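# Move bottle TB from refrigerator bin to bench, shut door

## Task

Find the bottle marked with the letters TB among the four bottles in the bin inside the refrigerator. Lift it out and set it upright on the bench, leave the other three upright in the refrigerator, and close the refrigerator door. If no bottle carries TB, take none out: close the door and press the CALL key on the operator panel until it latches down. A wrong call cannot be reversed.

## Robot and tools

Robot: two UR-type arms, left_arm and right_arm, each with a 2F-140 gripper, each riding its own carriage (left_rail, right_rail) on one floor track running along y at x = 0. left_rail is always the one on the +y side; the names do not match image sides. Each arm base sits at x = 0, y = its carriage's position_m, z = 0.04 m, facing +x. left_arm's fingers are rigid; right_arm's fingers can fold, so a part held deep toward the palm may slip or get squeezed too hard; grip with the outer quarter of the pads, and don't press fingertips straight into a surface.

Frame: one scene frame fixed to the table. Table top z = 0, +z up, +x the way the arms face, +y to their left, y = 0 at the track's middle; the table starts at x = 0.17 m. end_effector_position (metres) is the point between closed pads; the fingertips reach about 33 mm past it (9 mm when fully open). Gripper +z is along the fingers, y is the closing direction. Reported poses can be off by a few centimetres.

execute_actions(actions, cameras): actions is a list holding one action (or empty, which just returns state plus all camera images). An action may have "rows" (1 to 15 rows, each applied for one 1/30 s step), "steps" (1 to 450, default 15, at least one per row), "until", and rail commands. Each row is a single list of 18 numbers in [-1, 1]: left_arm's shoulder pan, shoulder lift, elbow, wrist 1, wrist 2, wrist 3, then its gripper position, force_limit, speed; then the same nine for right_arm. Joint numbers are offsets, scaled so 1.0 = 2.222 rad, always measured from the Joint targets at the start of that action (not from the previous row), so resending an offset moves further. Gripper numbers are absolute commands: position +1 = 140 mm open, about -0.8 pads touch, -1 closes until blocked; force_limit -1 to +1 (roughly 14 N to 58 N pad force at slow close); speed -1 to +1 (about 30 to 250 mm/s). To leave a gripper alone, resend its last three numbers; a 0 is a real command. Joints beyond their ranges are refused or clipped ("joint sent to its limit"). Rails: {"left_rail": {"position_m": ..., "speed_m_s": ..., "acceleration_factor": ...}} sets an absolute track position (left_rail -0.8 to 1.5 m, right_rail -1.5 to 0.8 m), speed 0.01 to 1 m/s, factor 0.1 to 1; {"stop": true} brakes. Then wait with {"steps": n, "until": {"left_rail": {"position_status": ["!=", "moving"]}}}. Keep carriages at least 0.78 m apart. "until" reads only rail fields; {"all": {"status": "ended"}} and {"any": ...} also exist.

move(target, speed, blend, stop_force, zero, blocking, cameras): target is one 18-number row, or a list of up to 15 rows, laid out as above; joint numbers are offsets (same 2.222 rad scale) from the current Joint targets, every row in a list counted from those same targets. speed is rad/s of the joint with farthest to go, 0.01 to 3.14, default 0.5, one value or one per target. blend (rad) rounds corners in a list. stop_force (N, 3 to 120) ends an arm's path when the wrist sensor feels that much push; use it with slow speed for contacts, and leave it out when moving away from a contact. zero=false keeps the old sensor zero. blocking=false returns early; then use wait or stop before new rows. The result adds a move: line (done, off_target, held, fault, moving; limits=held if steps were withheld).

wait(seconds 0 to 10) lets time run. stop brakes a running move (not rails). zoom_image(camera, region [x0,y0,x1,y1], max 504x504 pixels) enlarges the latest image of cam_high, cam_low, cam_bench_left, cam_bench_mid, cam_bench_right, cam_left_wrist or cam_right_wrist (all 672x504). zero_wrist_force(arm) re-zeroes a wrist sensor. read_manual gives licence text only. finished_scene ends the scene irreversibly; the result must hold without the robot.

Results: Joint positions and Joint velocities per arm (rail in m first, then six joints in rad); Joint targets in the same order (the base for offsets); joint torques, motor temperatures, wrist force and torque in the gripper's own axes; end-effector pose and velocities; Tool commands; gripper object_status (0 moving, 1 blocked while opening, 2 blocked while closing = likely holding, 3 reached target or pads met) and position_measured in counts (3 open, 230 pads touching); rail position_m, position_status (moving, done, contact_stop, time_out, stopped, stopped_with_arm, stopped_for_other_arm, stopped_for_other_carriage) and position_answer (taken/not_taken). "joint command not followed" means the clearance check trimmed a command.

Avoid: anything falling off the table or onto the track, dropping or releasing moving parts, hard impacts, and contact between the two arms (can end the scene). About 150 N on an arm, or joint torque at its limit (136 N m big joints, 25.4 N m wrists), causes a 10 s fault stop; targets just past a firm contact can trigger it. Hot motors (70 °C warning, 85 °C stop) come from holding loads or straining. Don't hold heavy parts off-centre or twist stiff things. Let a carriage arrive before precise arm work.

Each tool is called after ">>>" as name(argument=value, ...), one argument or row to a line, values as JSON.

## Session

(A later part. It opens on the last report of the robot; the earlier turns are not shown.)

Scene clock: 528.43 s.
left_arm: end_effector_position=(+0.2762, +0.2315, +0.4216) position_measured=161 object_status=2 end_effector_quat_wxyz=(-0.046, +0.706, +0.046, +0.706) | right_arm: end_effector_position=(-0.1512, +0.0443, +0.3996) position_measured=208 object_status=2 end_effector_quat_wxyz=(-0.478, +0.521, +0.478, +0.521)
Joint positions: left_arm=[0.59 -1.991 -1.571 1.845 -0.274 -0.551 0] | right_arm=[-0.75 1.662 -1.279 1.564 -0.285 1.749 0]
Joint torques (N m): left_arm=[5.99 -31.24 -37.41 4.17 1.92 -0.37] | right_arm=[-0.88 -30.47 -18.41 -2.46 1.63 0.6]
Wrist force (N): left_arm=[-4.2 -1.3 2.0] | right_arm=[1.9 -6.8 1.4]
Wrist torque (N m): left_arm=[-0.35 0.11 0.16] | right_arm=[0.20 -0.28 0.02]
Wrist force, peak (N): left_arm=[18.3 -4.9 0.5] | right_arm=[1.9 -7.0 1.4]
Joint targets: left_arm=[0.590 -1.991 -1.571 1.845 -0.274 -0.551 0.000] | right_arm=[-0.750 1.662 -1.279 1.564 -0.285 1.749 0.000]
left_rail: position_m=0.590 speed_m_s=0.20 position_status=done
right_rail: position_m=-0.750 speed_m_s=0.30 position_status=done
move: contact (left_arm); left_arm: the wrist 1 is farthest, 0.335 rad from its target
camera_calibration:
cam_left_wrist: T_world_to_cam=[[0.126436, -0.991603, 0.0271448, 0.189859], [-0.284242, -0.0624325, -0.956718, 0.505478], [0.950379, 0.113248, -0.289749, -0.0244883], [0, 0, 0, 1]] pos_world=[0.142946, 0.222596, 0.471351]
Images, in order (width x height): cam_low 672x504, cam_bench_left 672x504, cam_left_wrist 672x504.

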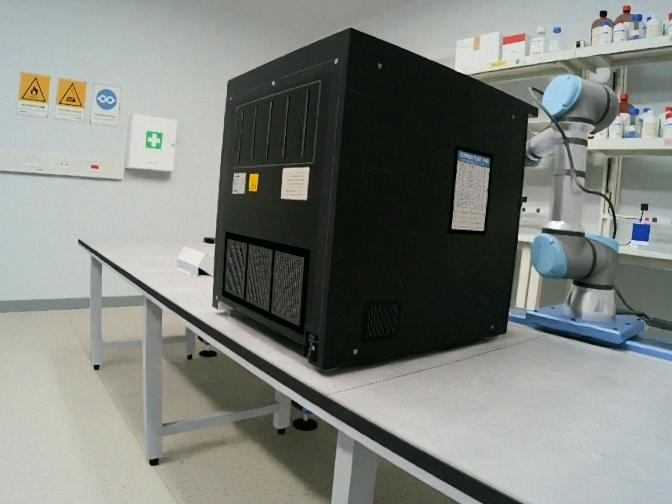

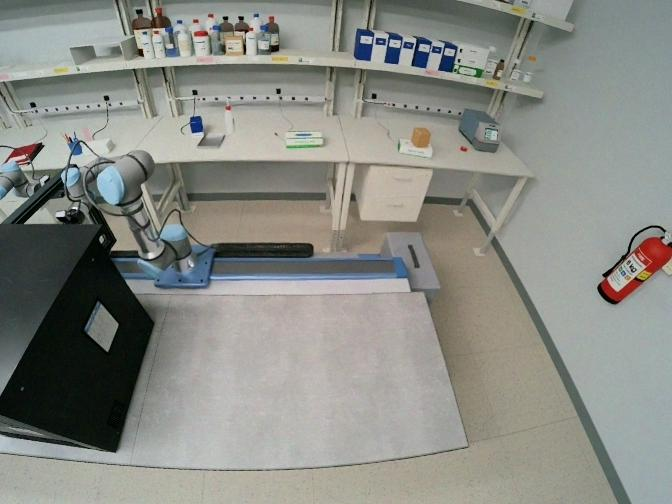

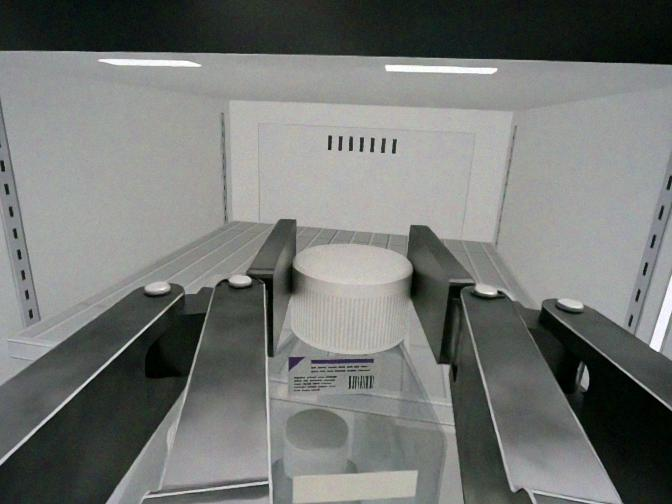

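>>> move(
  target=[0,-0.0126,-0.0214,0.0341,0,0,-1,0,-1,0,0,0,0,0,0,-1,-0.5,-1],
  speed=0.3,
  cameras=["cam_left_wrist","cam_right_wrist"],
)

>>> zoom_image(
  camera="cam_right_wrist",
  region=[84, 0, 588, 504],
)

Scene clock: 531.37 s.
left_arm: end_effector_position=(+0.2782, +0.2361, +0.4502) position_measured=161 object_status=2 end_effector_quat_wxyz=(-0.046, +0.706, +0.046, +0.706) | right_arm: end_effector_position=(-0.1512, +0.0443, +0.3996) position_measured=208 object_status=2 end_effector_quat_wxyz=(-0.478, +0.521, +0.478, +0.521)
Joint positions: left_arm=[0.59 -1.991 -1.599 1.798 -0.198 -0.551 0] | right_arm=[-0.75 1.662 -1.279 1.564 -0.285 1.749 0]
Joint torques (N m): left_arm=[5.35 -30.38 -37.21 4.1 -1.25 -0.34] | right_arm=[-1.44 -30.28 -17.97 -2.41 1.71 0.54]
Wrist force (N): left_arm=[-3.9 -1.2 1.7] | right_arm=[1.9 -6.7 1.4]
Wrist torque (N m): left_arm=[-0.37 0.03 0.17] | right_arm=[0.20 -0.28 0.02]
Wrist force, peak (N): left_arm=[-4.8 -1.2 2.0] | right_arm=[2.0 -7.2 1.6]
Joint targets: left_arm=[0.590 -1.991 -1.599 1.798 -0.198 -0.551 0.000] | right_arm=[-0.750 1.662 -1.279 1.564 -0.285 1.749 0.000]
left_rail: position_m=0.590 speed_m_s=0.20 position_status=done
right_rail: position_m=-0.750 speed_m_s=0.30 position_status=done
move: done
camera_calibration:
cam_left_wrist: T_world_to_cam=[[0.12646, -0.991606, 0.0269393, 0.193395], [-0.284143, -0.0622296, -0.95676, 0.533555], [0.950406, 0.113337, -0.289627, -0.018726], [0, 0, 0, 1]] pos_world=[0.144946, 0.227097, 0.499851]
cam_right_wrist: T_world_to_cam=[[0.990447, -0.133004, -0.0363833, 0.17117], [-0.0733485, -0.28475, -0.955791, 0.401202], [0.116764, 0.94933, -0.291786, 0.235511], [0, 0, 0, 1]] pos_world=[-0.167607, -0.0865686, 0.458412]
Images, in order (width x height): cam_left_wrist 672x504, cam_right_wrist 672x504.

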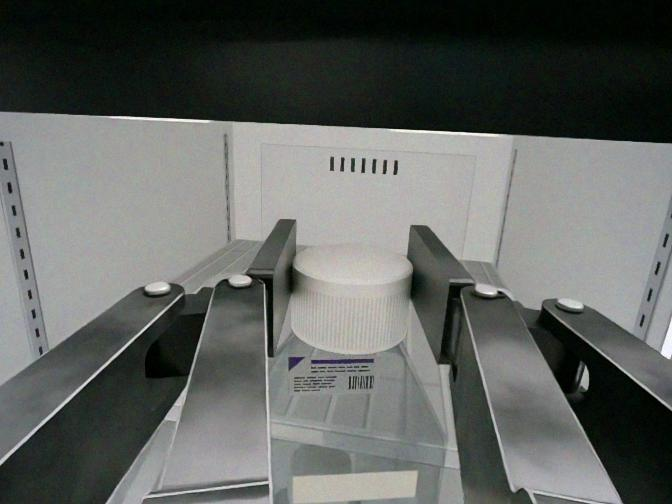

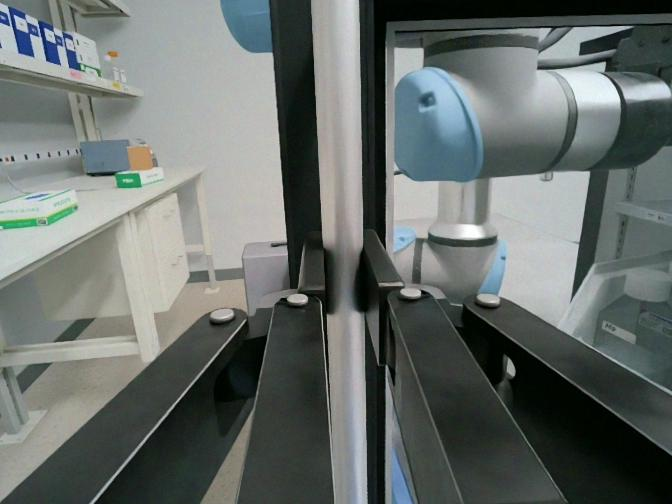

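Scaled by 1.000.

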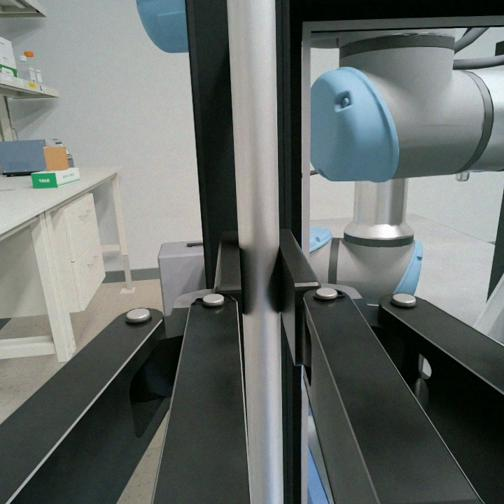

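>>> move(
  target=[
    [0,0.0081,0.0279,-0.0360,0,0,-1,0,-1,0,0,0,0,0,0,-1,-0.5,-1],
    [0,0.0186,0.0537,-0.0723,0,0,-1,0,-1,0,0,0,0,0,0,-1,-0.5,-1],
    [0,0.0318,0.0774,-0.1092,0,0,-1,0,-1,0,0,0,0,0,0,-1,-0.5,-1],
    [0,0.0479,0.0989,-0.1468,0,0,-1,0,-1,0,0,0,0,0,0,-1,-0.5,-1],
    [0,0.0666,0.1182,-0.1848,0,0,-1,0,-1,0,0,0,0,0,0,-1,-0.5,-1],
    [0,0.0814,0.1297,-0.2111,0,0,-1,0,-1,0,0,0,0,0,0,-1,-0.5,-1],
  ],
  speed=0.1,
  blend=[0.01,0.01,0.01,0.01,0.01,0],
  stop_force=10,
  cameras=["cam_left_wrist"],
)

Scene clock: 534.07 s.
left_arm: end_effector_position=(+0.2781, +0.2358, +0.4200) position_measured=161 object_status=2 end_effector_quat_wxyz=(-0.046, +0.706, +0.046, +0.706) | right_arm: end_effector_position=(-0.1512, +0.0443, +0.3996) position_measured=208 object_status=2 end_effector_quat_wxyz=(-0.478, +0.521, +0.478, +0.521)
Joint positions: left_arm=[0.59 -1.991 -1.581 1.859 -0.278 -0.551 0] | right_arm=[-0.75 1.662 -1.279 1.564 -0.285 1.749 0]
Joint torques (N m): left_arm=[1.86 -32 -37.37 4.11 3 -0.34] | right_arm=[-1.27 -29.82 -18.11 -2.47 1.8 0.52]
Wrist force (N): left_arm=[-4.1 -1.4 2.0] | right_arm=[1.5 -6.8 1.6]
Wrist torque (N m): left_arm=[-0.38 0.11 0.16] | right_arm=[0.14 -0.23 0.02]
Wrist force, peak (N): left_arm=[20.7 -5.2 1.7] | right_arm=[1.7 -7.1 1.3]
Joint targets: left_arm=[0.590 -1.991 -1.581 1.859 -0.278 -0.551 0.000] | right_arm=[-0.750 1.662 -1.279 1.564 -0.285 1.749 0.000]
left_rail: position_m=0.590 speed_m_s=0.20 position_status=done
right_rail: position_m=-0.750 speed_m_s=0.30 position_status=done
move: contact (left_arm); path passed 0 of 6 targets; left_arm: the wrist 1 is farthest, 0.389 rad from its target
camera_calibration:
cam_left_wrist: T_world_to_cam=[[0.12646, -0.991606, 0.0269393, 0.193933], [-0.284143, -0.0622296, -0.95676, 0.504681], [0.950406, 0.113337, -0.289627, -0.0272197], [0, 0, 0, 1]] pos_world=[0.144746, 0.226797, 0.469751]
Images, in order (width x height): cam_left_wrist 672x504.

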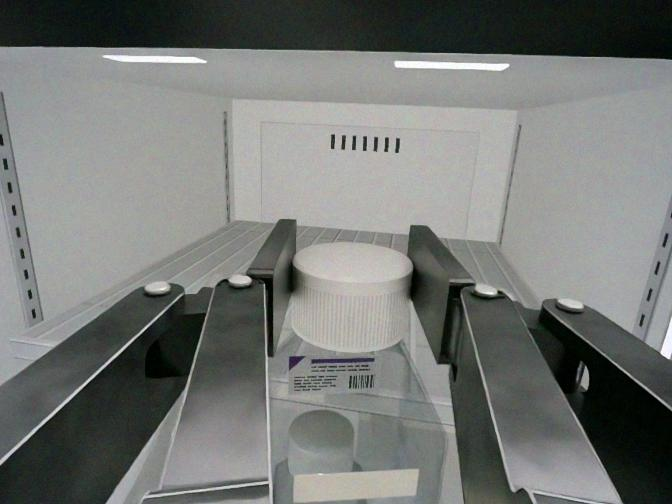

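>>> zoom_image(
  camera="cam_left_wrist",
  region=[200, 300, 504, 504],
)

Scaled by 1.658 from the camera's 672x504 image, which has a finer 960x720 frame.

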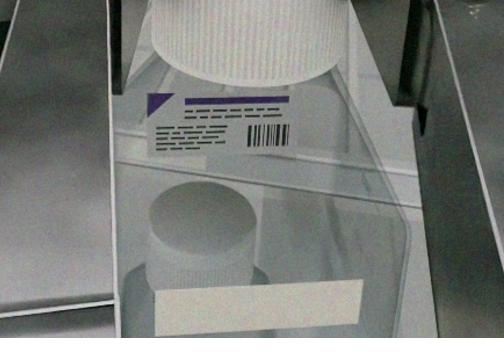

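>>> move(
  target=[0,0.0014,0.0034,-0.0048,0,0,-1,0,-1,0,0,0,0,0,0,-1,-0.5,-1],
  speed=0.03,
  stop_force=12,
)

Scene clock: 538.13 s.
left_arm: end_effector_position=(+0.2780, +0.2357, +0.4191) position_measured=161 object_status=2 end_effector_quat_wxyz=(-0.046, +0.706, +0.046, +0.706) | right_arm: end_effector_position=(-0.1512, +0.0443, +0.3996) position_measured=208 object_status=2 end_effector_quat_wxyz=(-0.478, +0.521, +0.478, +0.521)
Joint positions: left_arm=[0.59 -1.991 -1.58 1.861 -0.281 -0.551 0] | right_arm=[-0.75 1.662 -1.279 1.564 -0.285 1.749 0]
Joint torques (N m): left_arm=[-7.24 -29.68 -34.72 2.17 2.9 -0.35] | right_arm=[-2.36 -29.69 -18.22 -2.32 1.72 0.56]
Wrist force (N): left_arm=[8.2 -2.6 1.1] | right_arm=[0.6 -6.4 1.4]
Wrist torque (N m): left_arm=[-0.38 -0.23 0.04] | right_arm=[0.15 -0.22 0.02]
Wrist force, peak (N): left_arm=[15.4 -3.2 0.6] | right_arm=[1.6 -7.0 1.3]
Joint targets: left_arm=[0.590 -1.991 -1.580 1.861 -0.281 -0.551 0.000] | right_arm=[-0.750 1.662 -1.279 1.564 -0.285 1.749 0.000]
left_rail: position_m=0.590 speed_m_s=0.20 position_status=done
right_rail: position_m=-0.750 speed_m_s=0.30 position_status=done
move: contact (left_arm)

>>> move(
  target=[0,-0.0086,-0.0286,0.0372,0,0,-1,0,-1,0,0,0,0,0,0,-1,-0.5,-1],
  speed=0.2,
)

>>> execute_actions(
  actions=[
    {"left_rail":{"position_m":0.595,"speed_m_s":0.05},"steps":60,"until":{"left_rail":{"position_status":["!=","moving"]}}},
  ],
)

>>> move(
  target=[
    [0,0.0081,0.0279,-0.0360,0,0,-1,0,-1,0,0,0,0,0,0,-1,-0.5,-1],
    [0,0.0186,0.0537,-0.0723,0,0,-1,0,-1,0,0,0,0,0,0,-1,-0.5,-1],
    [0,0.0318,0.0774,-0.1092,0,0,-1,0,-1,0,0,0,0,0,0,-1,-0.5,-1],
    [0,0.0479,0.0989,-0.1468,0,0,-1,0,-1,0,0,0,0,0,0,-1,-0.5,-1],
    [0,0.0666,0.1182,-0.1848,0,0,-1,0,-1,0,0,0,0,0,0,-1,-0.5,-1],
    [0,0.0814,0.1297,-0.2111,0,0,-1,0,-1,0,0,0,0,0,0,-1,-0.5,-1],
  ],
  speed=0.06,
  blend=[0.01,0.01,0.01,0.01,0.01,0],
  stop_force=10,
  cameras=["cam_left_wrist"],
)

Scene clock: 541.50 s.
left_arm: end_effector_position=(+0.2782, +0.2361, +0.4503) position_measured=161 object_status=2 end_effector_quat_wxyz=(-0.046, +0.706, +0.046, +0.706) | right_arm: end_effector_position=(-0.1512, +0.0443, +0.3996) position_measured=208 object_status=2 end_effector_quat_wxyz=(-0.478, +0.521, +0.478, +0.521)
Joint positions: left_arm=[0.59 -1.991 -1.599 1.798 -0.198 -0.551 0] | right_arm=[-0.75 1.662 -1.279 1.564 -0.285 1.749 0]
Joint torques (N m): left_arm=[-2.05 -30.64 -37.64 4.14 2.97 -0.3] | right_arm=[-1.26 -29.86 -18.44 -2.31 1.77 0.68]
Wrist force (N): left_arm=[-4.0 -1.1 1.9] | right_arm=[2.0 -6.5 1.5]
Wrist torque (N m): left_arm=[-0.34 0.06 0.17] | right_arm=[0.21 -0.25 0.02]
Wrist force, peak (N): left_arm=[8.4 -2.7 1.1] | right_arm=[2.1 -6.8 1.5]
Joint targets: left_arm=[0.590 -1.991 -1.599 1.798 -0.198 -0.551 0.000] | right_arm=[-0.750 1.662 -1.279 1.564 -0.285 1.749 0.000]
left_rail: position_m=0.590 speed_m_s=0.20 position_status=done
right_rail: position_m=-0.750 speed_m_s=0.30 position_status=done
move: done

Scene clock: 542.03 s.
left_arm: end_effector_position=(+0.2782, +0.2411, +0.4504) position_measured=161 object_status=2 end_effector_quat_wxyz=(-0.046, +0.706, +0.046, +0.706) | right_arm: end_effector_position=(-0.1512, +0.0443, +0.3996) position_measured=208 object_status=2 end_effector_quat_wxyz=(-0.478, +0.521, +0.478, +0.521)
Joint positions: left_arm=[0.595 -1.991 -1.599 1.798 -0.198 -0.551 0] | right_arm=[-0.75 1.662 -1.279 1.564 -0.285 1.749 0]
Joint torques (N m): left_arm=[-1.5 -29.42 -38.11 4.06 2.84 -0.25] | right_arm=[-1.5 -29.55 -18.28 -2.32 1.78 0.55]
Wrist force (N): left_arm=[-3.9 -1.2 1.8] | right_arm=[1.8 -6.6 1.2]
Wrist torque (N m): left_arm=[-0.37 0.03 0.17] | right_arm=[0.19 -0.20 0.02]
Wrist force, peak (N): left_arm=[-4.1 -1.7 1.9] | right_arm=[2.0 -6.9 1.5]
Joint targets: left_arm=[0.595 -1.991 -1.599 1.798 -0.198 -0.551 0.000] | right_arm=[-0.750 1.662 -1.279 1.564 -0.285 1.749 0.000]
Tool commands: left_gripper/position=-1.0 left_gripper/force_limit=+0.0 left_gripper/speed=-1.0 right_gripper/position=-1.0 right_gripper/force_limit=-0.5 right_gripper/speed=-1.0
left_rail: position_m=0.595 speed_m_s=0.05 position_status=done
right_rail: position_m=-0.750 speed_m_s=0.30 position_status=done

Scene clock: 550.83 s.
left_arm: end_effector_position=(+0.2782, +0.2410, +0.2802) position_measured=161 object_status=2 end_effector_quat_wxyz=(-0.046, +0.706, +0.046, +0.706) | right_arm: end_effector_position=(-0.1512, +0.0443, +0.3996) position_measured=208 object_status=2 end_effector_quat_wxyz=(-0.478, +0.521, +0.478, +0.521)
Joint positions: left_arm=[0.595 -1.991 -1.419 2.086 -0.667 -0.551 0] | right_arm=[-0.75 1.662 -1.279 1.564 -0.285 1.749 0]
Joint torques (N m): left_arm=[4.88 -11.51 -3.64 -0.66 0.59 -0.12] | right_arm=[-1.94 -30.19 -18.5 -2.3 1.82 0.6]
Wrist force (N): left_arm=[-4.1 -1.5 2.2] | right_arm=[2.0 -6.5 1.6]
Wrist torque (N m): left_arm=[-0.31 0.12 0.19] | right_arm=[0.21 -0.26 0.02]
Wrist force, peak (N): left_arm=[-4.4 -1.7 2.3] | right_arm=[2.2 -6.9 1.6]
Joint targets: left_arm=[0.595 -1.991 -1.419 2.086 -0.667 -0.551 0.000] | right_arm=[-0.750 1.662 -1.279 1.564 -0.285 1.749 0.000]
left_rail: position_m=0.595 speed_m_s=0.05 position_status=done
right_rail: position_m=-0.750 speed_m_s=0.30 position_status=done
move: done
camera_calibration:
cam_left_wrist: T_world_to_cam=[[0.126467, -0.991597, 0.027239, 0.202843], [-0.28432, -0.0625418, -0.956687, 0.371262], [0.950352, 0.113245, -0.28984, -0.0683347], [0, 0, 0, 1]] pos_world=[0.144846, 0.232096, 0.32985]
Images, in order (width x height): cam_left_wrist 672x504.

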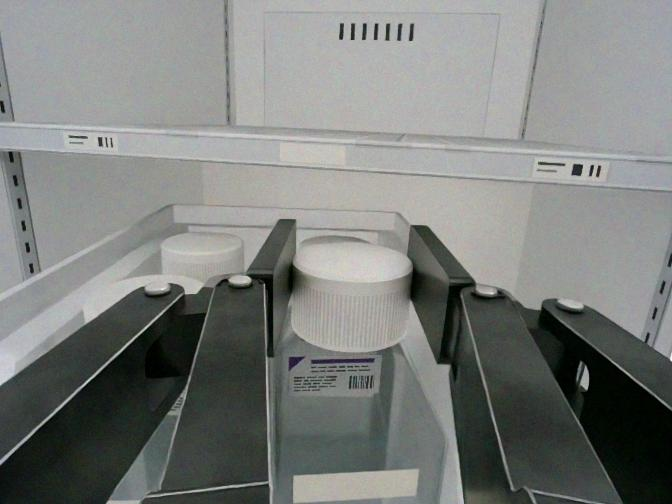

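>>> move(
  target=[0,0.0172,0.0115,-0.0287,0,0,-1,0,-1,0,0,0,0,0,0,-1,-0.5,-1],
  speed=0.03,
  stop_force=4,
  cameras=["cam_left_wrist"],
)

Scene clock: 554.37 s.
left_arm: end_effector_position=(+0.2782, +0.2410, +0.2603) position_measured=161 object_status=2 end_effector_quat_wxyz=(-0.046, +0.706, +0.046, +0.706) | right_arm: end_effector_position=(-0.1512, +0.0443, +0.3996) position_measured=208 object_status=2 end_effector_quat_wxyz=(-0.478, +0.521, +0.478, +0.521)
Joint positions: left_arm=[0.595 -1.991 -1.384 2.109 -0.725 -0.551 0] | right_arm=[-0.75 1.662 -1.279 1.564 -0.285 1.749 0]
Joint torques (N m): left_arm=[5.42 -34.36 -32.16 3.55 -0.19 -0.12] | right_arm=[-1.44 -29.15 -19.25 -2.19 1.96 0.63]
Wrist force (N): left_arm=[-0.7 -1.3 2.9] | right_arm=[1.6 -6.8 1.4]
Wrist torque (N m): left_arm=[-0.34 -0.01 0.26] | right_arm=[0.18 -0.25 0.02]
Wrist force, peak (N): left_arm=[-4.3 -1.6 2.0] | right_arm=[1.8 -7.0 1.5]
Joint targets: left_arm=[0.595 -1.991 -1.384 2.109 -0.725 -0.551 0.000] | right_arm=[-0.750 1.662 -1.279 1.564 -0.285 1.749 0.000]
left_rail: position_m=0.595 speed_m_s=0.05 position_status=done
right_rail: position_m=-0.750 speed_m_s=0.30 position_status=done
move: contact (left_arm)
camera_calibration:
cam_left_wrist: T_world_to_cam=[[0.126464, -0.991597, 0.0272393, 0.20337], [-0.284229, -0.0625305, -0.956715, 0.352341], [0.950379, 0.113248, -0.289749, -0.0742017], [0, 0, 0, 1]] pos_world=[0.144946, 0.232096, 0.310051]
Images, in order (width x height): cam_left_wrist 672x504.

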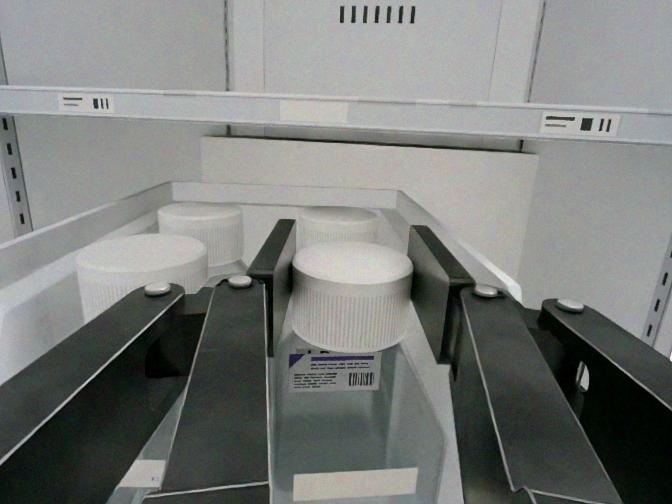

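>>> execute_actions(
  actions=[
    {"rows":[[0,0,0,0,0,0,-0.055,0,-1,0,0,0,0,0,0,-1,-0.5,-1]],"steps":45},
  ],
  cameras=["cam_left_wrist"],
)

Scene clock: 556.80 s.
left_arm: end_effector_position=(+0.2782, +0.2410, +0.2603) position_measured=136 object_status=3 end_effector_quat_wxyz=(-0.046, +0.706, +0.046, +0.706) | right_arm: end_effector_position=(-0.1512, +0.0443, +0.3996) position_measured=208 object_status=2 end_effector_quat_wxyz=(-0.478, +0.521, +0.478, +0.521)
Joint positions: left_arm=[0.595 -1.991 -1.384 2.109 -0.725 -0.551 0] | right_arm=[-0.75 1.662 -1.279 1.564 -0.285 1.749 0]
Joint torques (N m): left_arm=[4.9 -31.23 -21.48 2.68 -0.23 -0.11] | right_arm=[-1.6 -29.3 -19.05 -2.25 1.96 0.49]
Wrist force (N): left_arm=[0.6 -1.3 2.0] | right_arm=[1.4 -6.6 1.6]
Wrist torque (N m): left_arm=[-0.38 -0.06 0.16] | right_arm=[0.18 -0.25 0.03]
Wrist force, peak (N): left_arm=[-0.7 -1.4 3.0] | right_arm=[1.8 -6.9 1.4]
Joint targets: left_arm=[0.595 -1.991 -1.384 2.109 -0.725 -0.551 0.000] | right_arm=[-0.750 1.662 -1.279 1.564 -0.285 1.749 0.000]
left_rail: position_m=0.595 speed_m_s=0.05 position_status=done
right_rail: position_m=-0.750 speed_m_s=0.30 position_status=done
camera_calibration:
cam_left_wrist: T_world_to_cam=[[0.126496, -0.991591, 0.0273335, 0.203335], [-0.284307, -0.0626399, -0.956685, 0.352368], [0.950352, 0.113245, -0.28984, -0.0741689], [0, 0, 0, 1]] pos_world=[0.144946, 0.232096, 0.31005]
Images, in order (width x height): cam_left_wrist 672x504.

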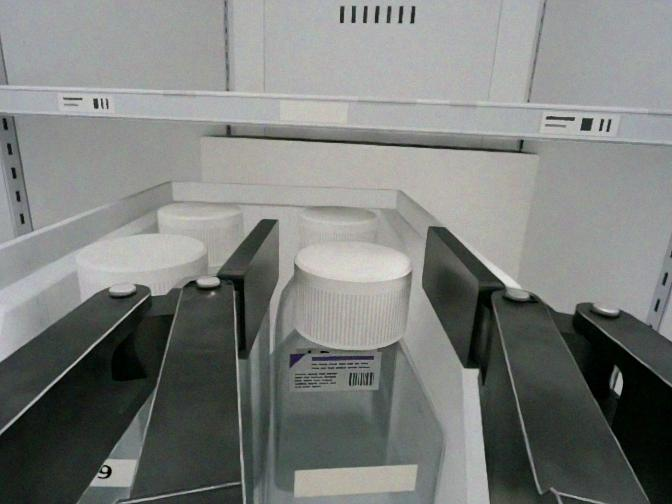

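>>> move(
  target=[
    [-0.0535,0.0146,-0.0189,0.0043,-0.0535,0,-0.055,0,-1,0,0,0,0,0,0,-1,-0.5,-1],
    [-0.1,0.0349,-0.0462,0.0113,-0.1,0,-0.055,0,-1,0,0,0,0,0,0,-1,-0.5,-1],
  ],
  speed=0.1,
  blend=[0.02,0],
  cameras=["cam_left_wrist"],
)

Scene clock: 560.70 s.
left_arm: end_effector_position=(+0.1690, +0.2265, +0.2604) position_measured=136 object_status=3 end_effector_quat_wxyz=(-0.046, +0.706, +0.046, +0.706) | right_arm: end_effector_position=(-0.1512, +0.0443, +0.3996) position_measured=208 object_status=2 end_effector_quat_wxyz=(-0.478, +0.521, +0.478, +0.521)
Joint positions: left_arm=[0.595 -2.213 -1.307 2.007 -0.7 -0.773 0] | right_arm=[-0.75 1.662 -1.279 1.564 -0.285 1.749 0]
Joint torques (N m): left_arm=[-9.22 -15.25 -30.08 3.94 -2.72 -0.13] | right_arm=[-2.13 -28.75 -19.09 -2.23 1.95 0.55]
Wrist force (N): left_arm=[0.1 -1.3 1.4] | right_arm=[1.4 -6.6 1.5]
Wrist torque (N m): left_arm=[-0.36 0.07 0.15] | right_arm=[0.19 -0.26 0.02]
Wrist force, peak (N): left_arm=[0.6 -1.4 2.4] | right_arm=[1.5 -6.9 1.4]
Joint targets: left_arm=[0.595 -2.213 -1.306 2.006 -0.700 -0.773 0.000] | right_arm=[-0.750 1.662 -1.279 1.564 -0.285 1.749 0.000]
left_rail: position_m=0.595 speed_m_s=0.05 position_status=done
right_rail: position_m=-0.750 speed_m_s=0.30 position_status=done
move: done
camera_calibration:
cam_left_wrist: T_world_to_cam=[[0.126493, -0.991591, 0.0273338, 0.202767], [-0.284216, -0.0626286, -0.956713, 0.320512], [0.950379, 0.113249, -0.289748, 0.0312505], [0, 0, 0, 1]] pos_world=[0.0357464, 0.217596, 0.310151]
Images, in order (width x height): cam_left_wrist 672x504.

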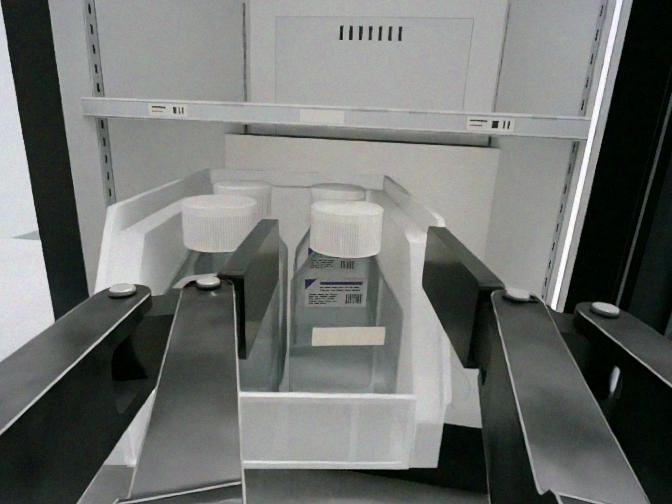

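>>> execute_actions(
  actions=[
    {"left_rail":{"position_m":0.70,"speed_m_s":0.15},"rows":[[0,0,0,0,0,0,-1,0,-1,0,0,0,0,0,0,-1,-0.5,-1]],"steps":120,"until":{"left_rail":{"position_status":["!=","moving"]}}},
  ],
)

>>> move(
  target=[-0.0396,0.1038,0.0820,-0.1858,0.0193,0,-1,0,-1,0,0,0,0,0,0,-1,-0.5,-1],
  speed=0.3,
  stop_force=20,
  cameras=["cam_left_wrist"],
)

Scene clock: 566.30 s.
left_arm: end_effector_position=(+0.1689, +0.3315, +0.2604) position_measured=231 object_status=0 end_effector_quat_wxyz=(-0.046, +0.706, +0.046, +0.706) | right_arm: end_effector_position=(-0.1512, +0.0443, +0.3996) position_measured=208 object_status=2 end_effector_quat_wxyz=(-0.478, +0.521, +0.478, +0.521)
Joint positions: left_arm=[0.7 -2.213 -1.306 2.006 -0.7 -0.773 0] | right_arm=[-0.75 1.662 -1.279 1.564 -0.285 1.749 0]
Joint torques (N m): left_arm=[-6.78 -29.35 -19.43 3.19 -1.9 -0.01] | right_arm=[-1.63 -28.95 -19.02 -2.18 2.01 0.53]
Wrist force (N): left_arm=[0.0 -1.6 1.6] | right_arm=[1.2 -6.4 1.3]
Wrist torque (N m): left_arm=[-0.41 0.07 0.15] | right_arm=[0.22 -0.21 0.02]
Wrist force, peak (N): left_arm=[0.0 -1.9 1.5] | right_arm=[1.5 -6.8 1.6]
Joint targets: left_arm=[0.700 -2.213 -1.306 2.006 -0.700 -0.773 0.000] | right_arm=[-0.750 1.662 -1.279 1.564 -0.285 1.749 0.000]
left_rail: position_m=0.700 speed_m_s=0.15 position_status=done
right_rail: position_m=-0.750 speed_m_s=0.30 position_status=done

Scene clock: 568.87 s.
left_arm: end_effector_position=(+0.1600, +0.3314, +0.1250) position_measured=231 object_status=3 end_effector_quat_wxyz=(+0.000, +0.707, +0.000, +0.707) | right_arm: end_effector_position=(-0.1512, +0.0443, +0.3996) position_measured=208 object_status=2 end_effector_quat_wxyz=(-0.478, +0.521, +0.478, +0.521)
Joint positions: left_arm=[0.7 -2.301 -1.076 2.189 -1.113 -0.73 0] | right_arm=[-0.75 1.662 -1.279 1.564 -0.285 1.749 0]
Joint torques (N m): left_arm=[-8.44 -17.81 5.44 -0.88 2.97 -0.02] | right_arm=[-2.2 -28.83 -18.42 -2.13 1.99 0.5]
Wrist force (N): left_arm=[0.4 -1.3 1.2] | right_arm=[1.2 -6.7 1.3]
Wrist torque (N m): left_arm=[-0.37 -0.07 0.19] | right_arm=[0.16 -0.22 0.02]
Wrist force, peak (N): left_arm=[1.1 -1.4 1.7] | right_arm=[1.5 -6.9 1.8]
Joint targets: left_arm=[0.700 -2.301 -1.076 2.189 -1.113 -0.730 0.000] | right_arm=[-0.750 1.662 -1.279 1.564 -0.285 1.749 0.000]
left_rail: position_m=0.700 speed_m_s=0.15 position_status=done
right_rail: position_m=-0.750 speed_m_s=0.30 position_status=done
move: done
camera_calibration:
cam_left_wrist: T_world_to_cam=[[-0.00397298, -0.99962, 0.0272737, 0.335179], [-0.289952, -0.0249507, -0.956716, 0.183398], [0.957033, -0.0117091, -0.289742, 0.0291032], [0, 0, 0, 1]] pos_world=[0.0266555, 0.339969, 0.174751]
Images, in order (width x height): cam_left_wrist 672x504.

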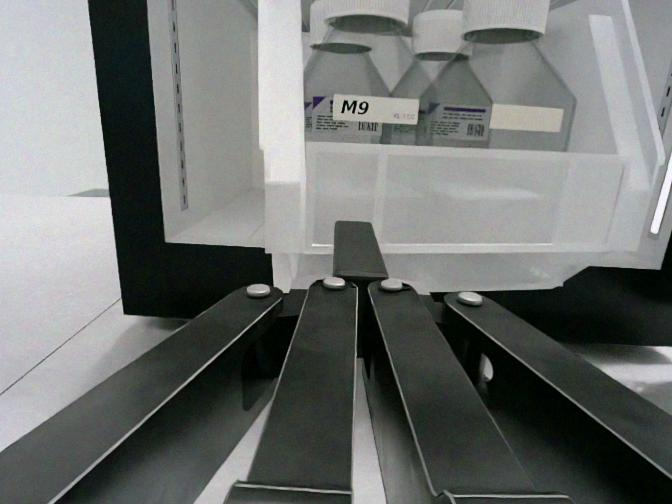

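>>> move(
  target=[
    [0.0428,-0.0090,0.0195,-0.0105,0.0428,0,-1,0,-1,0,0,0,0,0,0,-1,-0.5,-1],
    [0.0905,-0.0149,0.0324,-0.0176,0.0905,0,-1,0,-1,0,0,0,0,0,0,-1,-0.5,-1],
  ],
  speed=0.06,
  blend=[0.01,0],
  stop_force=35,
  cameras=["cam_left_wrist"],
)

Scene clock: 573.87 s.
left_arm: end_effector_position=(+0.2499, +0.3313, +0.1250) position_measured=231 object_status=3 end_effector_quat_wxyz=(+0.000, +0.707, +0.000, +0.707) | right_arm: end_effector_position=(-0.1512, +0.0443, +0.3996) position_measured=208 object_status=2 end_effector_quat_wxyz=(-0.478, +0.521, +0.478, +0.521)
Joint positions: left_arm=[0.7 -2.1 -1.109 2.261 -1.152 -0.529 0] | right_arm=[-0.75 1.662 -1.279 1.564 -0.285 1.749 0]
Joint torques (N m): left_arm=[8.57 -39.09 6.83 -0.9 3.58 -0.09] | right_arm=[-2.37 -28.04 -18.48 -2.07 2.07 0.53]
Wrist force (N): left_arm=[-0.5 -2.4 -4.7] | right_arm=[1.5 -5.6 1.5]
Wrist torque (N m): left_arm=[-0.17 -0.04 0.16] | right_arm=[0.21 -0.26 0.02]
Wrist force, peak (N): left_arm=[1.4 -3.0 -8.3] | right_arm=[1.5 -6.9 1.5]
Joint targets: left_arm=[0.700 -2.100 -1.109 2.261 -1.152 -0.529 0.000] | right_arm=[-0.750 1.662 -1.279 1.564 -0.285 1.749 0.000]
left_rail: position_m=0.700 speed_m_s=0.15 position_status=done
right_rail: position_m=-0.750 speed_m_s=0.30 position_status=done
move: done
camera_calibration:
cam_left_wrist: T_world_to_cam=[[-0.00400331, -0.999614, 0.0274964, 0.335399], [-0.290137, -0.0251528, -0.956655, 0.209541], [0.956977, -0.0118075, -0.289924, -0.0568635], [0, 0, 0, 1]] pos_world=[0.116555, 0.339868, 0.17475]
Images, in order (width x height): cam_left_wrist 672x504.

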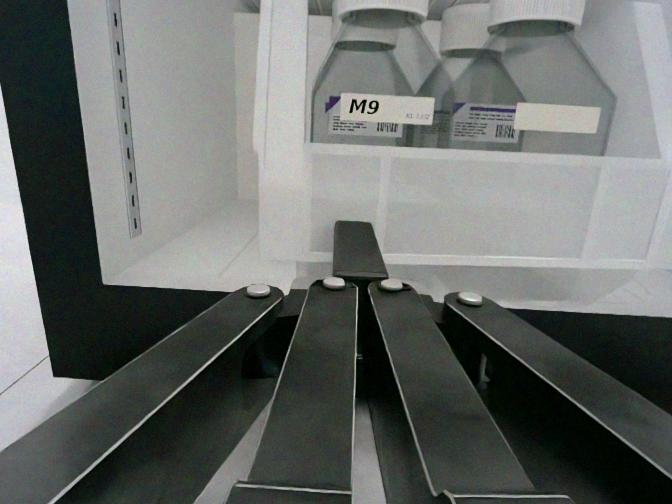

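>>> move(
  target=[0.0462,-0.0027,0.0059,-0.0031,0.0462,0,-1,0,-1,0,0,0,0,0,0,-1,-0.5,-1],
  speed=0.06,
  stop_force=35,
  cameras=["cam_left_wrist"],
)

Scene clock: 577.23 s.
left_arm: end_effector_position=(+0.2900, +0.3314, +0.1250) position_measured=231 object_status=3 end_effector_quat_wxyz=(+0.000, +0.707, +0.000, +0.707) | right_arm: end_effector_position=(-0.1512, +0.0443, +0.3996) position_measured=208 object_status=2 end_effector_quat_wxyz=(-0.478, +0.521, +0.478, +0.521)
Joint positions: left_arm=[0.7 -1.998 -1.115 2.274 -1.159 -0.426 0] | right_arm=[-0.75 1.662 -1.279 1.564 -0.285 1.749 0]
Joint torques (N m): left_arm=[8.32 -39.92 6.33 -0.93 3.47 -0.02] | right_arm=[-2.96 -28.65 -18.86 -2.01 2.08 0.36]
Wrist force (N): left_arm=[-4.0 -1.5 -3.7] | right_arm=[1.9 -6.0 1.7]
Wrist torque (N m): left_arm=[0.02 0.10 0.15] | right_arm=[0.16 -0.28 0.02]
Wrist force, peak (N): left_arm=[-4.1 -1.7 -3.9] | right_arm=[1.8 -6.2 1.8]
Joint targets: left_arm=[0.700 -1.998 -1.115 2.274 -1.159 -0.426 0.000] | right_arm=[-0.750 1.662 -1.279 1.564 -0.285 1.749 0.000]
left_rail: position_m=0.700 speed_m_s=0.15 position_status=done
right_rail: position_m=-0.750 speed_m_s=0.30 position_status=done
move: done
camera_calibration:
cam_left_wrist: T_world_to_cam=[[-0.00397057, -0.99962, 0.0272727, 0.335596], [-0.290043, -0.0249493, -0.956688, 0.221098], [0.957005, -0.0117089, -0.289834, -0.0952919], [0, 0, 0, 1]] pos_world=[0.156655, 0.339869, 0.17475]
Images, in order (width x height): cam_left_wrist 672x504.

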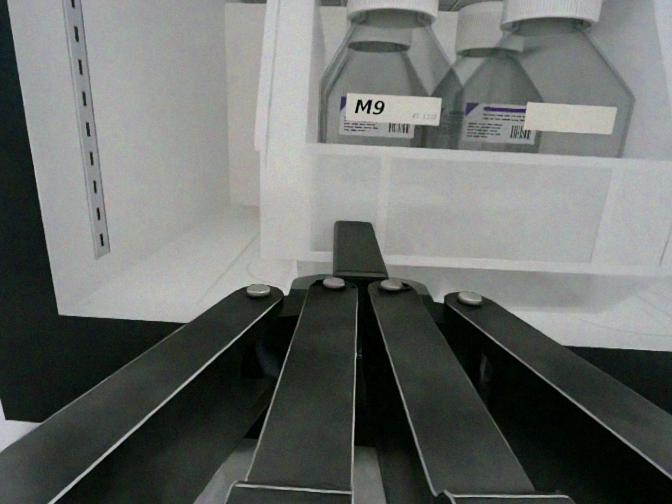

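>>> move(
  target=[0.0487,0,0.0001,0,0.0487,0,-1,0,-1,0,0,0,0,0,0,-1,-0.5,-1],
  speed=0.06,
  stop_force=35,
  cameras=["cam_left_wrist"],
)

Scene clock: 579.70 s.
left_arm: end_effector_position=(+0.3113, +0.3307, +0.1250) position_measured=231 object_status=3 end_effector_quat_wxyz=(+0.000, +0.707, +0.000, +0.707) | right_arm: end_effector_position=(-0.1512, +0.0443, +0.3996) position_measured=208 object_status=2 end_effector_quat_wxyz=(-0.478, +0.521, +0.478, +0.521)
Joint positions: left_arm=[0.7 -1.94 -1.115 2.274 -1.159 -0.368 0] | right_arm=[-0.75 1.662 -1.279 1.564 -0.285 1.749 0]
Joint torques (N m): left_arm=[-8.84 -38.41 4.03 1.8 -2.76 -0.02] | right_arm=[-2.82 -28.47 -18.98 -1.99 2.18 0.48]
Wrist force (N): left_arm=[-0.1 -0.4 1.5] | right_arm=[2.2 -5.9 1.4]
Wrist torque (N m): left_arm=[-0.10 0.07 0.17] | right_arm=[0.19 -0.28 0.03]
Wrist force, peak (N): left_arm=[-15.8 -5.3 -45.0] | right_arm=[4.8 -4.3 1.7]
Joint targets: left_arm=[0.700 -1.940 -1.115 2.274 -1.159 -0.368 0.000] | right_arm=[-0.750 1.662 -1.279 1.564 -0.285 1.749 0.000]
left_rail: position_m=0.700 speed_m_s=0.15 position_status=done
right_rail: position_m=-0.750 speed_m_s=0.30 position_status=done
move: contact (left_arm); left_arm: the wrist 2 is farthest, 0.051 rad from its target
camera_calibration:
cam_left_wrist: T_world_to_cam=[[-0.00419108, -0.99962, 0.0272364, 0.335225], [-0.290048, -0.0248506, -0.956689, 0.227231], [0.957003, -0.0119094, -0.289834, -0.115614], [0, 0, 0, 1]] pos_world=[0.177955, 0.339368, 0.17475]
Images, in order (width x height): cam_left_wrist 672x504.

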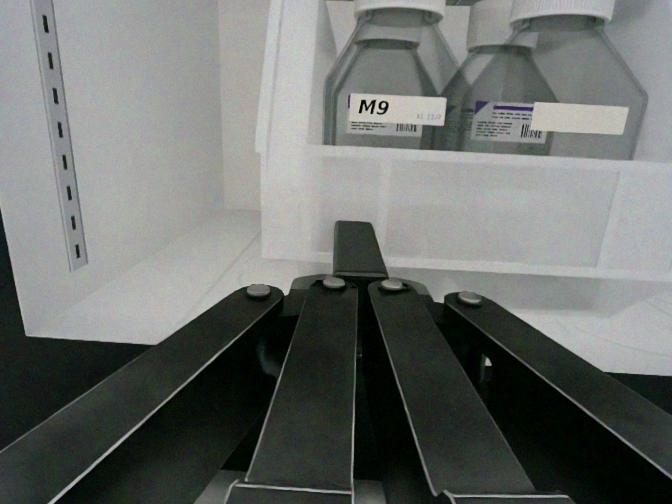

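>>> move(
  target=[
    [-0.1198,0.0087,-0.0189,0.0103,-0.1203,0,-1,0,-1,0,0,0,0,0,0,-1,-0.5,-1],
    [-0.1230,-0.0861,-0.1205,0.2066,-0.1823,0,-1,0,-1,0,0,0,0,0,0,-1,-0.5,-1],
  ],
  speed=0.25,
  blend=[0.02,0],
  cameras=["cam_left_wrist"],
)

Scene clock: 584.07 s.
left_arm: end_effector_position=(+0.1688, +0.3316, +0.2603) position_measured=231 object_status=3 end_effector_quat_wxyz=(-0.046, +0.706, +0.046, +0.706) | right_arm: end_effector_position=(-0.1512, +0.0443, +0.3996) position_measured=208 object_status=2 end_effector_quat_wxyz=(-0.478, +0.521, +0.478, +0.521)
Joint positions: left_arm=[0.7 -2.213 -1.306 2.006 -0.7 -0.773 0] | right_arm=[-0.75 1.662 -1.279 1.564 -0.285 1.749 0]
Joint torques (N m): left_arm=[-9.15 -36.59 -31.68 3.75 -2.59 -0.06] | right_arm=[-3.01 -27.84 -19.36 -1.9 2.06 0.44]
Wrist force (N): left_arm=[0.0 -1.3 1.4] | right_arm=[2.3 -6.0 1.3]
Wrist torque (N m): left_arm=[-0.35 0.07 0.15] | right_arm=[0.16 -0.29 0.03]
Wrist force, peak (N): left_arm=[0.0 -0.9 2.4] | right_arm=[2.4 -6.1 1.6]
Joint targets: left_arm=[0.700 -2.213 -1.306 2.006 -0.700 -0.774 0.000] | right_arm=[-0.750 1.662 -1.279 1.564 -0.285 1.749 0.000]
left_rail: position_m=0.700 speed_m_s=0.15 position_status=done
right_rail: position_m=-0.750 speed_m_s=0.30 position_status=done
move: done
camera_calibration:
cam_left_wrist: T_world_to_cam=[[0.12709, -0.991516, 0.0272658, 0.30689], [-0.284166, -0.0627325, -0.956721, 0.32697], [0.950315, 0.113841, -0.289728, 0.0193256], [0, 0, 0, 1]] pos_world=[0.0355458, 0.322598, 0.310051]
Images, in order (width x height): cam_left_wrist 672x504.

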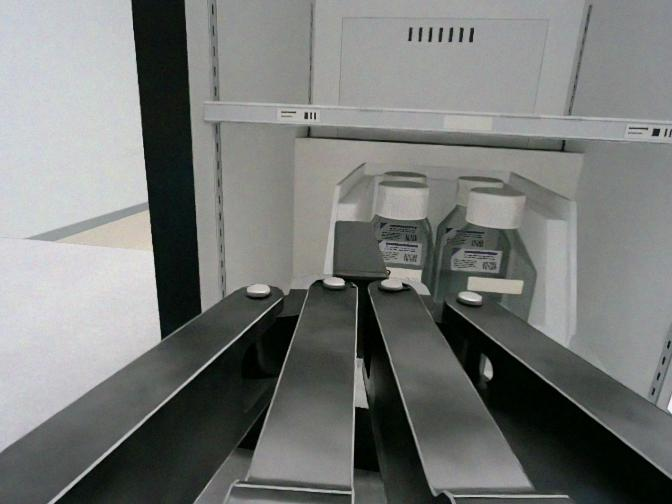

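>>> execute_actions(
  actions=[
    {"left_rail":{"position_m":1.25,"speed_m_s":0.3,"acceleration_factor":0.5},"steps":200,"until":{"left_rail":{"position_status":["!=","moving"]}}},
  ],
)

>>> execute_actions(
  actions=[
    {"rows":[[0,0,0,0,0,0,-1,0,-1,0,0,0,0,0,0,-0.078,-0.5,-1]],"steps":40},
  ],
  cameras=["cam_right_wrist","cam_left_wrist"],
)

Scene clock: 588.37 s.
left_arm: end_effector_position=(+0.1688, +0.8816, +0.2604) position_measured=231 object_status=3 end_effector_quat_wxyz=(-0.046, +0.706, +0.046, +0.706) | right_arm: end_effector_position=(-0.1512, +0.0443, +0.3996) position_measured=208 object_status=2 end_effector_quat_wxyz=(-0.478, +0.521, +0.478, +0.521)
Joint positions: left_arm=[1.25 -2.213 -1.306 2.006 -0.7 -0.774 0] | right_arm=[-0.75 1.662 -1.279 1.564 -0.285 1.749 0]
Joint torques (N m): left_arm=[-5.25 -35.95 -13.2 2.57 -2.29 0.01] | right_arm=[-3.13 -27.89 -19.2 -1.89 2.18 0.49]
Wrist force (N): left_arm=[0.1 -1.4 1.4] | right_arm=[2.1 -6.0 1.6]
Wrist torque (N m): left_arm=[-0.37 0.06 0.15] | right_arm=[0.16 -0.25 0.03]
Wrist force, peak (N): left_arm=[0.1 -2.0 1.6] | right_arm=[2.2 -6.2 1.6]
Joint targets: left_arm=[1.250 -2.213 -1.306 2.006 -0.700 -0.774 0.000] | right_arm=[-0.750 1.662 -1.279 1.564 -0.285 1.749 0.000]
Tool commands: left_gripper/position=-1.0 left_gripper/force_limit=+0.0 left_gripper/speed=-1.0 right_gripper/position=-1.0 right_gripper/force_limit=-0.5 right_gripper/speed=-1.0
left_rail: position_m=1.250 speed_m_s=0.30 position_status=done
right_rail: position_m=-0.750 speed_m_s=0.30 position_status=done

Scene clock: 590.10 s.
left_arm: end_effector_position=(+0.1688, +0.8816, +0.2604) position_measured=231 object_status=3 end_effector_quat_wxyz=(-0.046, +0.706, +0.046, +0.706) | right_arm: end_effector_position=(-0.1512, +0.0443, +0.3996) position_measured=138 object_status=0 end_effector_quat_wxyz=(-0.478, +0.521, +0.478, +0.521)
Joint positions: left_arm=[1.25 -2.213 -1.306 2.006 -0.7 -0.774 0] | right_arm=[-0.75 1.662 -1.279 1.564 -0.285 1.749 0]
Joint torques (N m): left_arm=[-3.47 -34.87 -4.59 1.89 -2.03 0.01] | right_arm=[-3.06 -28.28 -19.68 -1.81 2.15 0.44]
Wrist force (N): left_arm=[0.0 -1.3 1.3] | right_arm=[1.8 -0.4 1.3]
Wrist torque (N m): left_arm=[-0.35 0.07 0.15] | right_arm=[0.09 -0.34 0.05]
Wrist force, peak (N): left_arm=[0.1 -1.4 1.5] | right_arm=[2.3 -5.9 1.5]
Joint targets: left_arm=[1.250 -2.213 -1.306 2.006 -0.700 -0.774 0.000] | right_arm=[-0.750 1.662 -1.279 1.564 -0.285 1.749 0.000]
left_rail: position_m=1.250 speed_m_s=0.30 position_status=done
right_rail: position_m=-0.750 speed_m_s=0.30 position_status=done
camera_calibration:
cam_left_wrist: T_world_to_cam=[[0.127196, -0.991504, 0.0272328, 0.852217], [-0.284187, -0.0627345, -0.956714, 0.361569], [0.950294, 0.113951, -0.289752, -0.0433456], [0, 0, 0, 1]] pos_world=[0.0355456, 0.872598, 0.310151]
cam_right_wrist: T_world_to_cam=[[0.990447, -0.133004, -0.0363833, 0.17117], [-0.0733485, -0.28475, -0.955791, 0.401202], [0.116764, 0.94933, -0.291786, 0.235511], [0, 0, 0, 1]] pos_world=[-0.167607, -0.0865686, 0.458412]
Images, in order (width x height): cam_left_wrist 672x504, cam_right_wrist 672x504.

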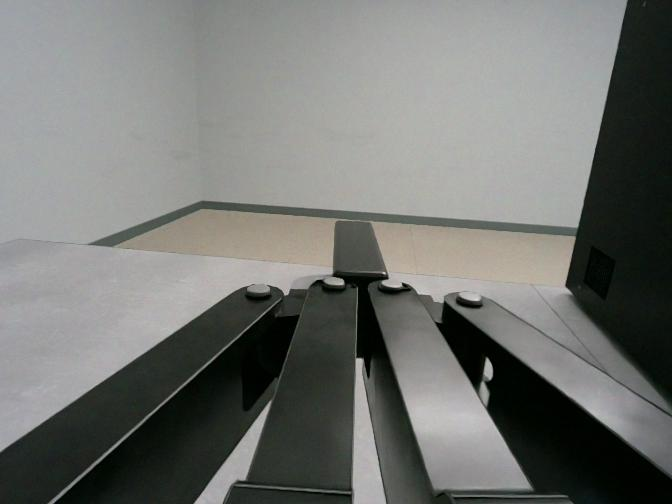

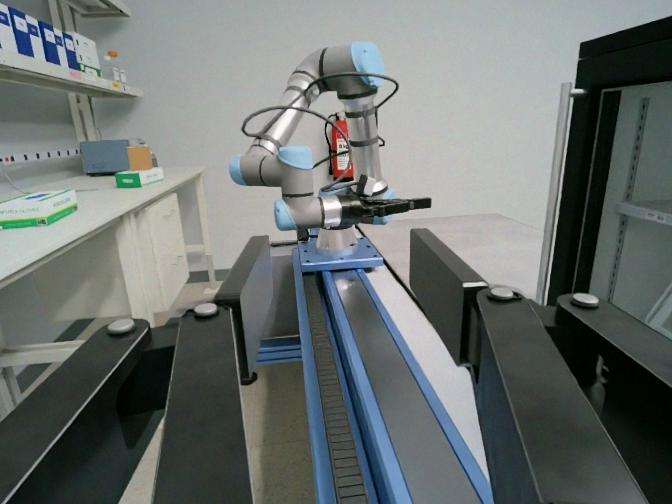

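>>> wait(
  seconds=2,
  cameras=["cam_right_wrist","cam_bench_right","cam_high"],
)

Scene clock: 592.33 s.
left_arm: end_effector_position=(+0.1688, +0.8816, +0.2604) position_measured=231 object_status=3 end_effector_quat_wxyz=(-0.046, +0.706, +0.046, +0.706) | right_arm: end_effector_position=(-0.1512, +0.0443, +0.3996) position_measured=138 object_status=3 end_effector_quat_wxyz=(-0.478, +0.521, +0.478, +0.521)
Joint positions: left_arm=[1.25 -2.213 -1.306 2.006 -0.7 -0.774 0] | right_arm=[-0.75 1.662 -1.279 1.564 -0.285 1.749 0]
Joint torques (N m): left_arm=[-1.92 -32.67 -5.27 0.86 -1.53 0.04] | right_arm=[-3.2 -28.12 -19.9 -1.81 2.22 0.41]
Wrist force (N): left_arm=[0.1 -1.4 1.3] | right_arm=[1.7 -0.1 1.3]
Wrist torque (N m): left_arm=[-0.36 0.06 0.15] | right_arm=[0.15 -0.32 0.05]
Wrist force, peak (N): left_arm=[0.2 -1.4 1.5] | right_arm=[1.9 -0.2 1.4]
Joint targets: left_arm=[1.250 -2.213 -1.306 2.006 -0.700 -0.774 0.000] | right_arm=[-0.750 1.662 -1.279 1.564 -0.285 1.749 0.000]
Tool commands: left_gripper/position=-1.0 left_gripper/force_limit=+0.0 left_gripper/speed=-1.0 right_gripper/position=-0.078 right_gripper/force_limit=-0.5 right_gripper/speed=-1.0
left_rail: position_m=1.250 speed_m_s=0.30 position_status=done
right_rail: position_m=-0.750 speed_m_s=0.30 position_status=done
wait: 2.00 s; at rest from the start
camera_calibration:
cam_right_wrist: T_world_to_cam=[[0.990447, -0.133004, -0.0363833, 0.17117], [-0.0733485, -0.28475, -0.955791, 0.401202], [0.116764, 0.94933, -0.291786, 0.235511], [0, 0, 0, 1]] pos_world=[-0.167607, -0.0865686, 0.458412]
Images, in order (width x height): cam_high 672x504, cam_bench_right 672x504, cam_right_wrist 672x504.

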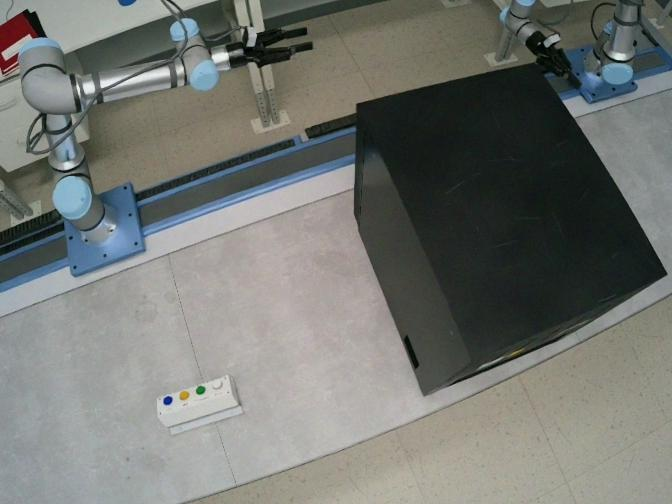

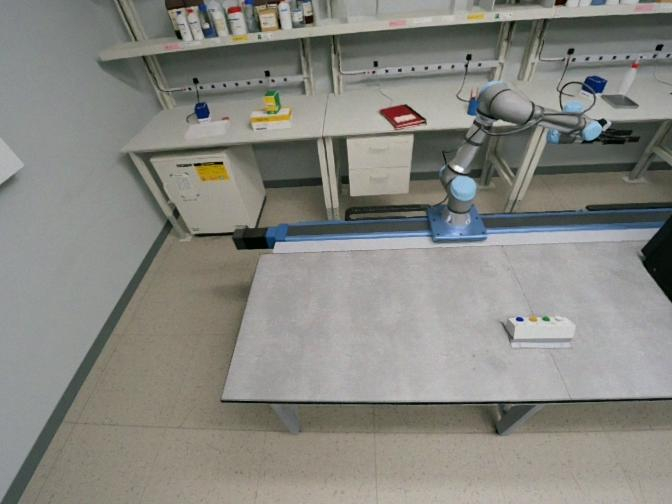

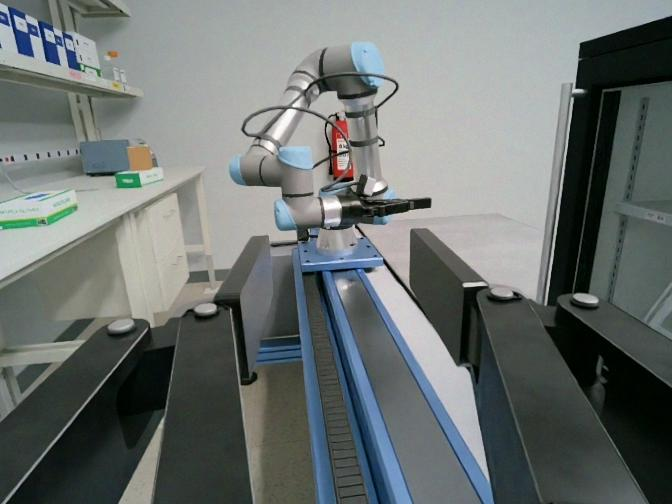

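>>> execute_actions(
  actions=[
    {"left_rail":{"position_m":0.861,"speed_m_s":0.2},"steps":200,"until":{"left_rail":{"position_status":["!=","moving"]}}},
  ],
  cameras=["cam_left_wrist"],
)

Scene clock: 596.80 s.
left_arm: end_effector_position=(+0.1688, +0.4926, +0.2604) position_measured=231 object_status=3 end_effector_quat_wxyz=(-0.046, +0.706, +0.046, +0.706) | right_arm: end_effector_position=(-0.1512, +0.0443, +0.3996) position_measured=138 object_status=3 end_effector_quat_wxyz=(-0.478, +0.521, +0.478, +0.521)
Joint positions: left_arm=[0.861 -2.213 -1.306 2.006 -0.7 -0.774 0] | right_arm=[-0.75 1.662 -1.279 1.564 -0.285 1.749 0]
Joint torques (N m): left_arm=[1.78 -27.83 -5.69 -0.19 -0.91 0.06] | right_arm=[-3.93 -28.42 -20.4 -1.63 2.25 0.43]
Wrist force (N): left_arm=[0.0 -1.2 1.4] | right_arm=[1.7 -0.2 1.3]
Wrist torque (N m): left_arm=[-0.32 0.07 0.15] | right_arm=[0.14 -0.31 0.06]
Wrist force, peak (N): left_arm=[0.0 -2.1 1.6] | right_arm=[2.1 -0.4 1.5]
Joint targets: left_arm=[0.861 -2.213 -1.306 2.006 -0.700 -0.774 0.000] | right_arm=[-0.750 1.662 -1.279 1.564 -0.285 1.749 0.000]
Tool commands: left_gripper/position=-1.0 left_gripper/force_limit=+0.0 left_gripper/speed=-1.0 right_gripper/position=-0.078 right_gripper/force_limit=-0.5 right_gripper/speed=-1.0
left_rail: position_m=0.861 speed_m_s=0.20 position_status=done
right_rail: position_m=-0.750 speed_m_s=0.30 position_status=done
camera_calibration:
cam_left_wrist: T_world_to_cam=[[0.127196, -0.991504, 0.0272328, 0.466522], [-0.284187, -0.0627345, -0.956714, 0.337165], [0.950294, 0.113951, -0.289752, 0.000981424], [0, 0, 0, 1]] pos_world=[0.0355456, 0.483598, 0.310151]
Images, in order (width x height): cam_left_wrist 672x504.

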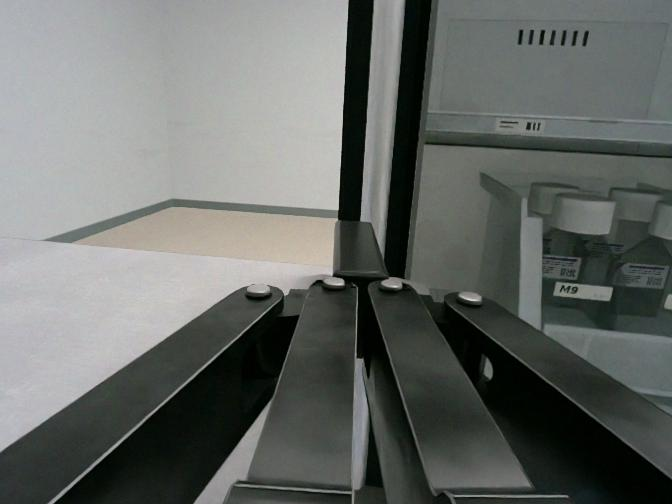

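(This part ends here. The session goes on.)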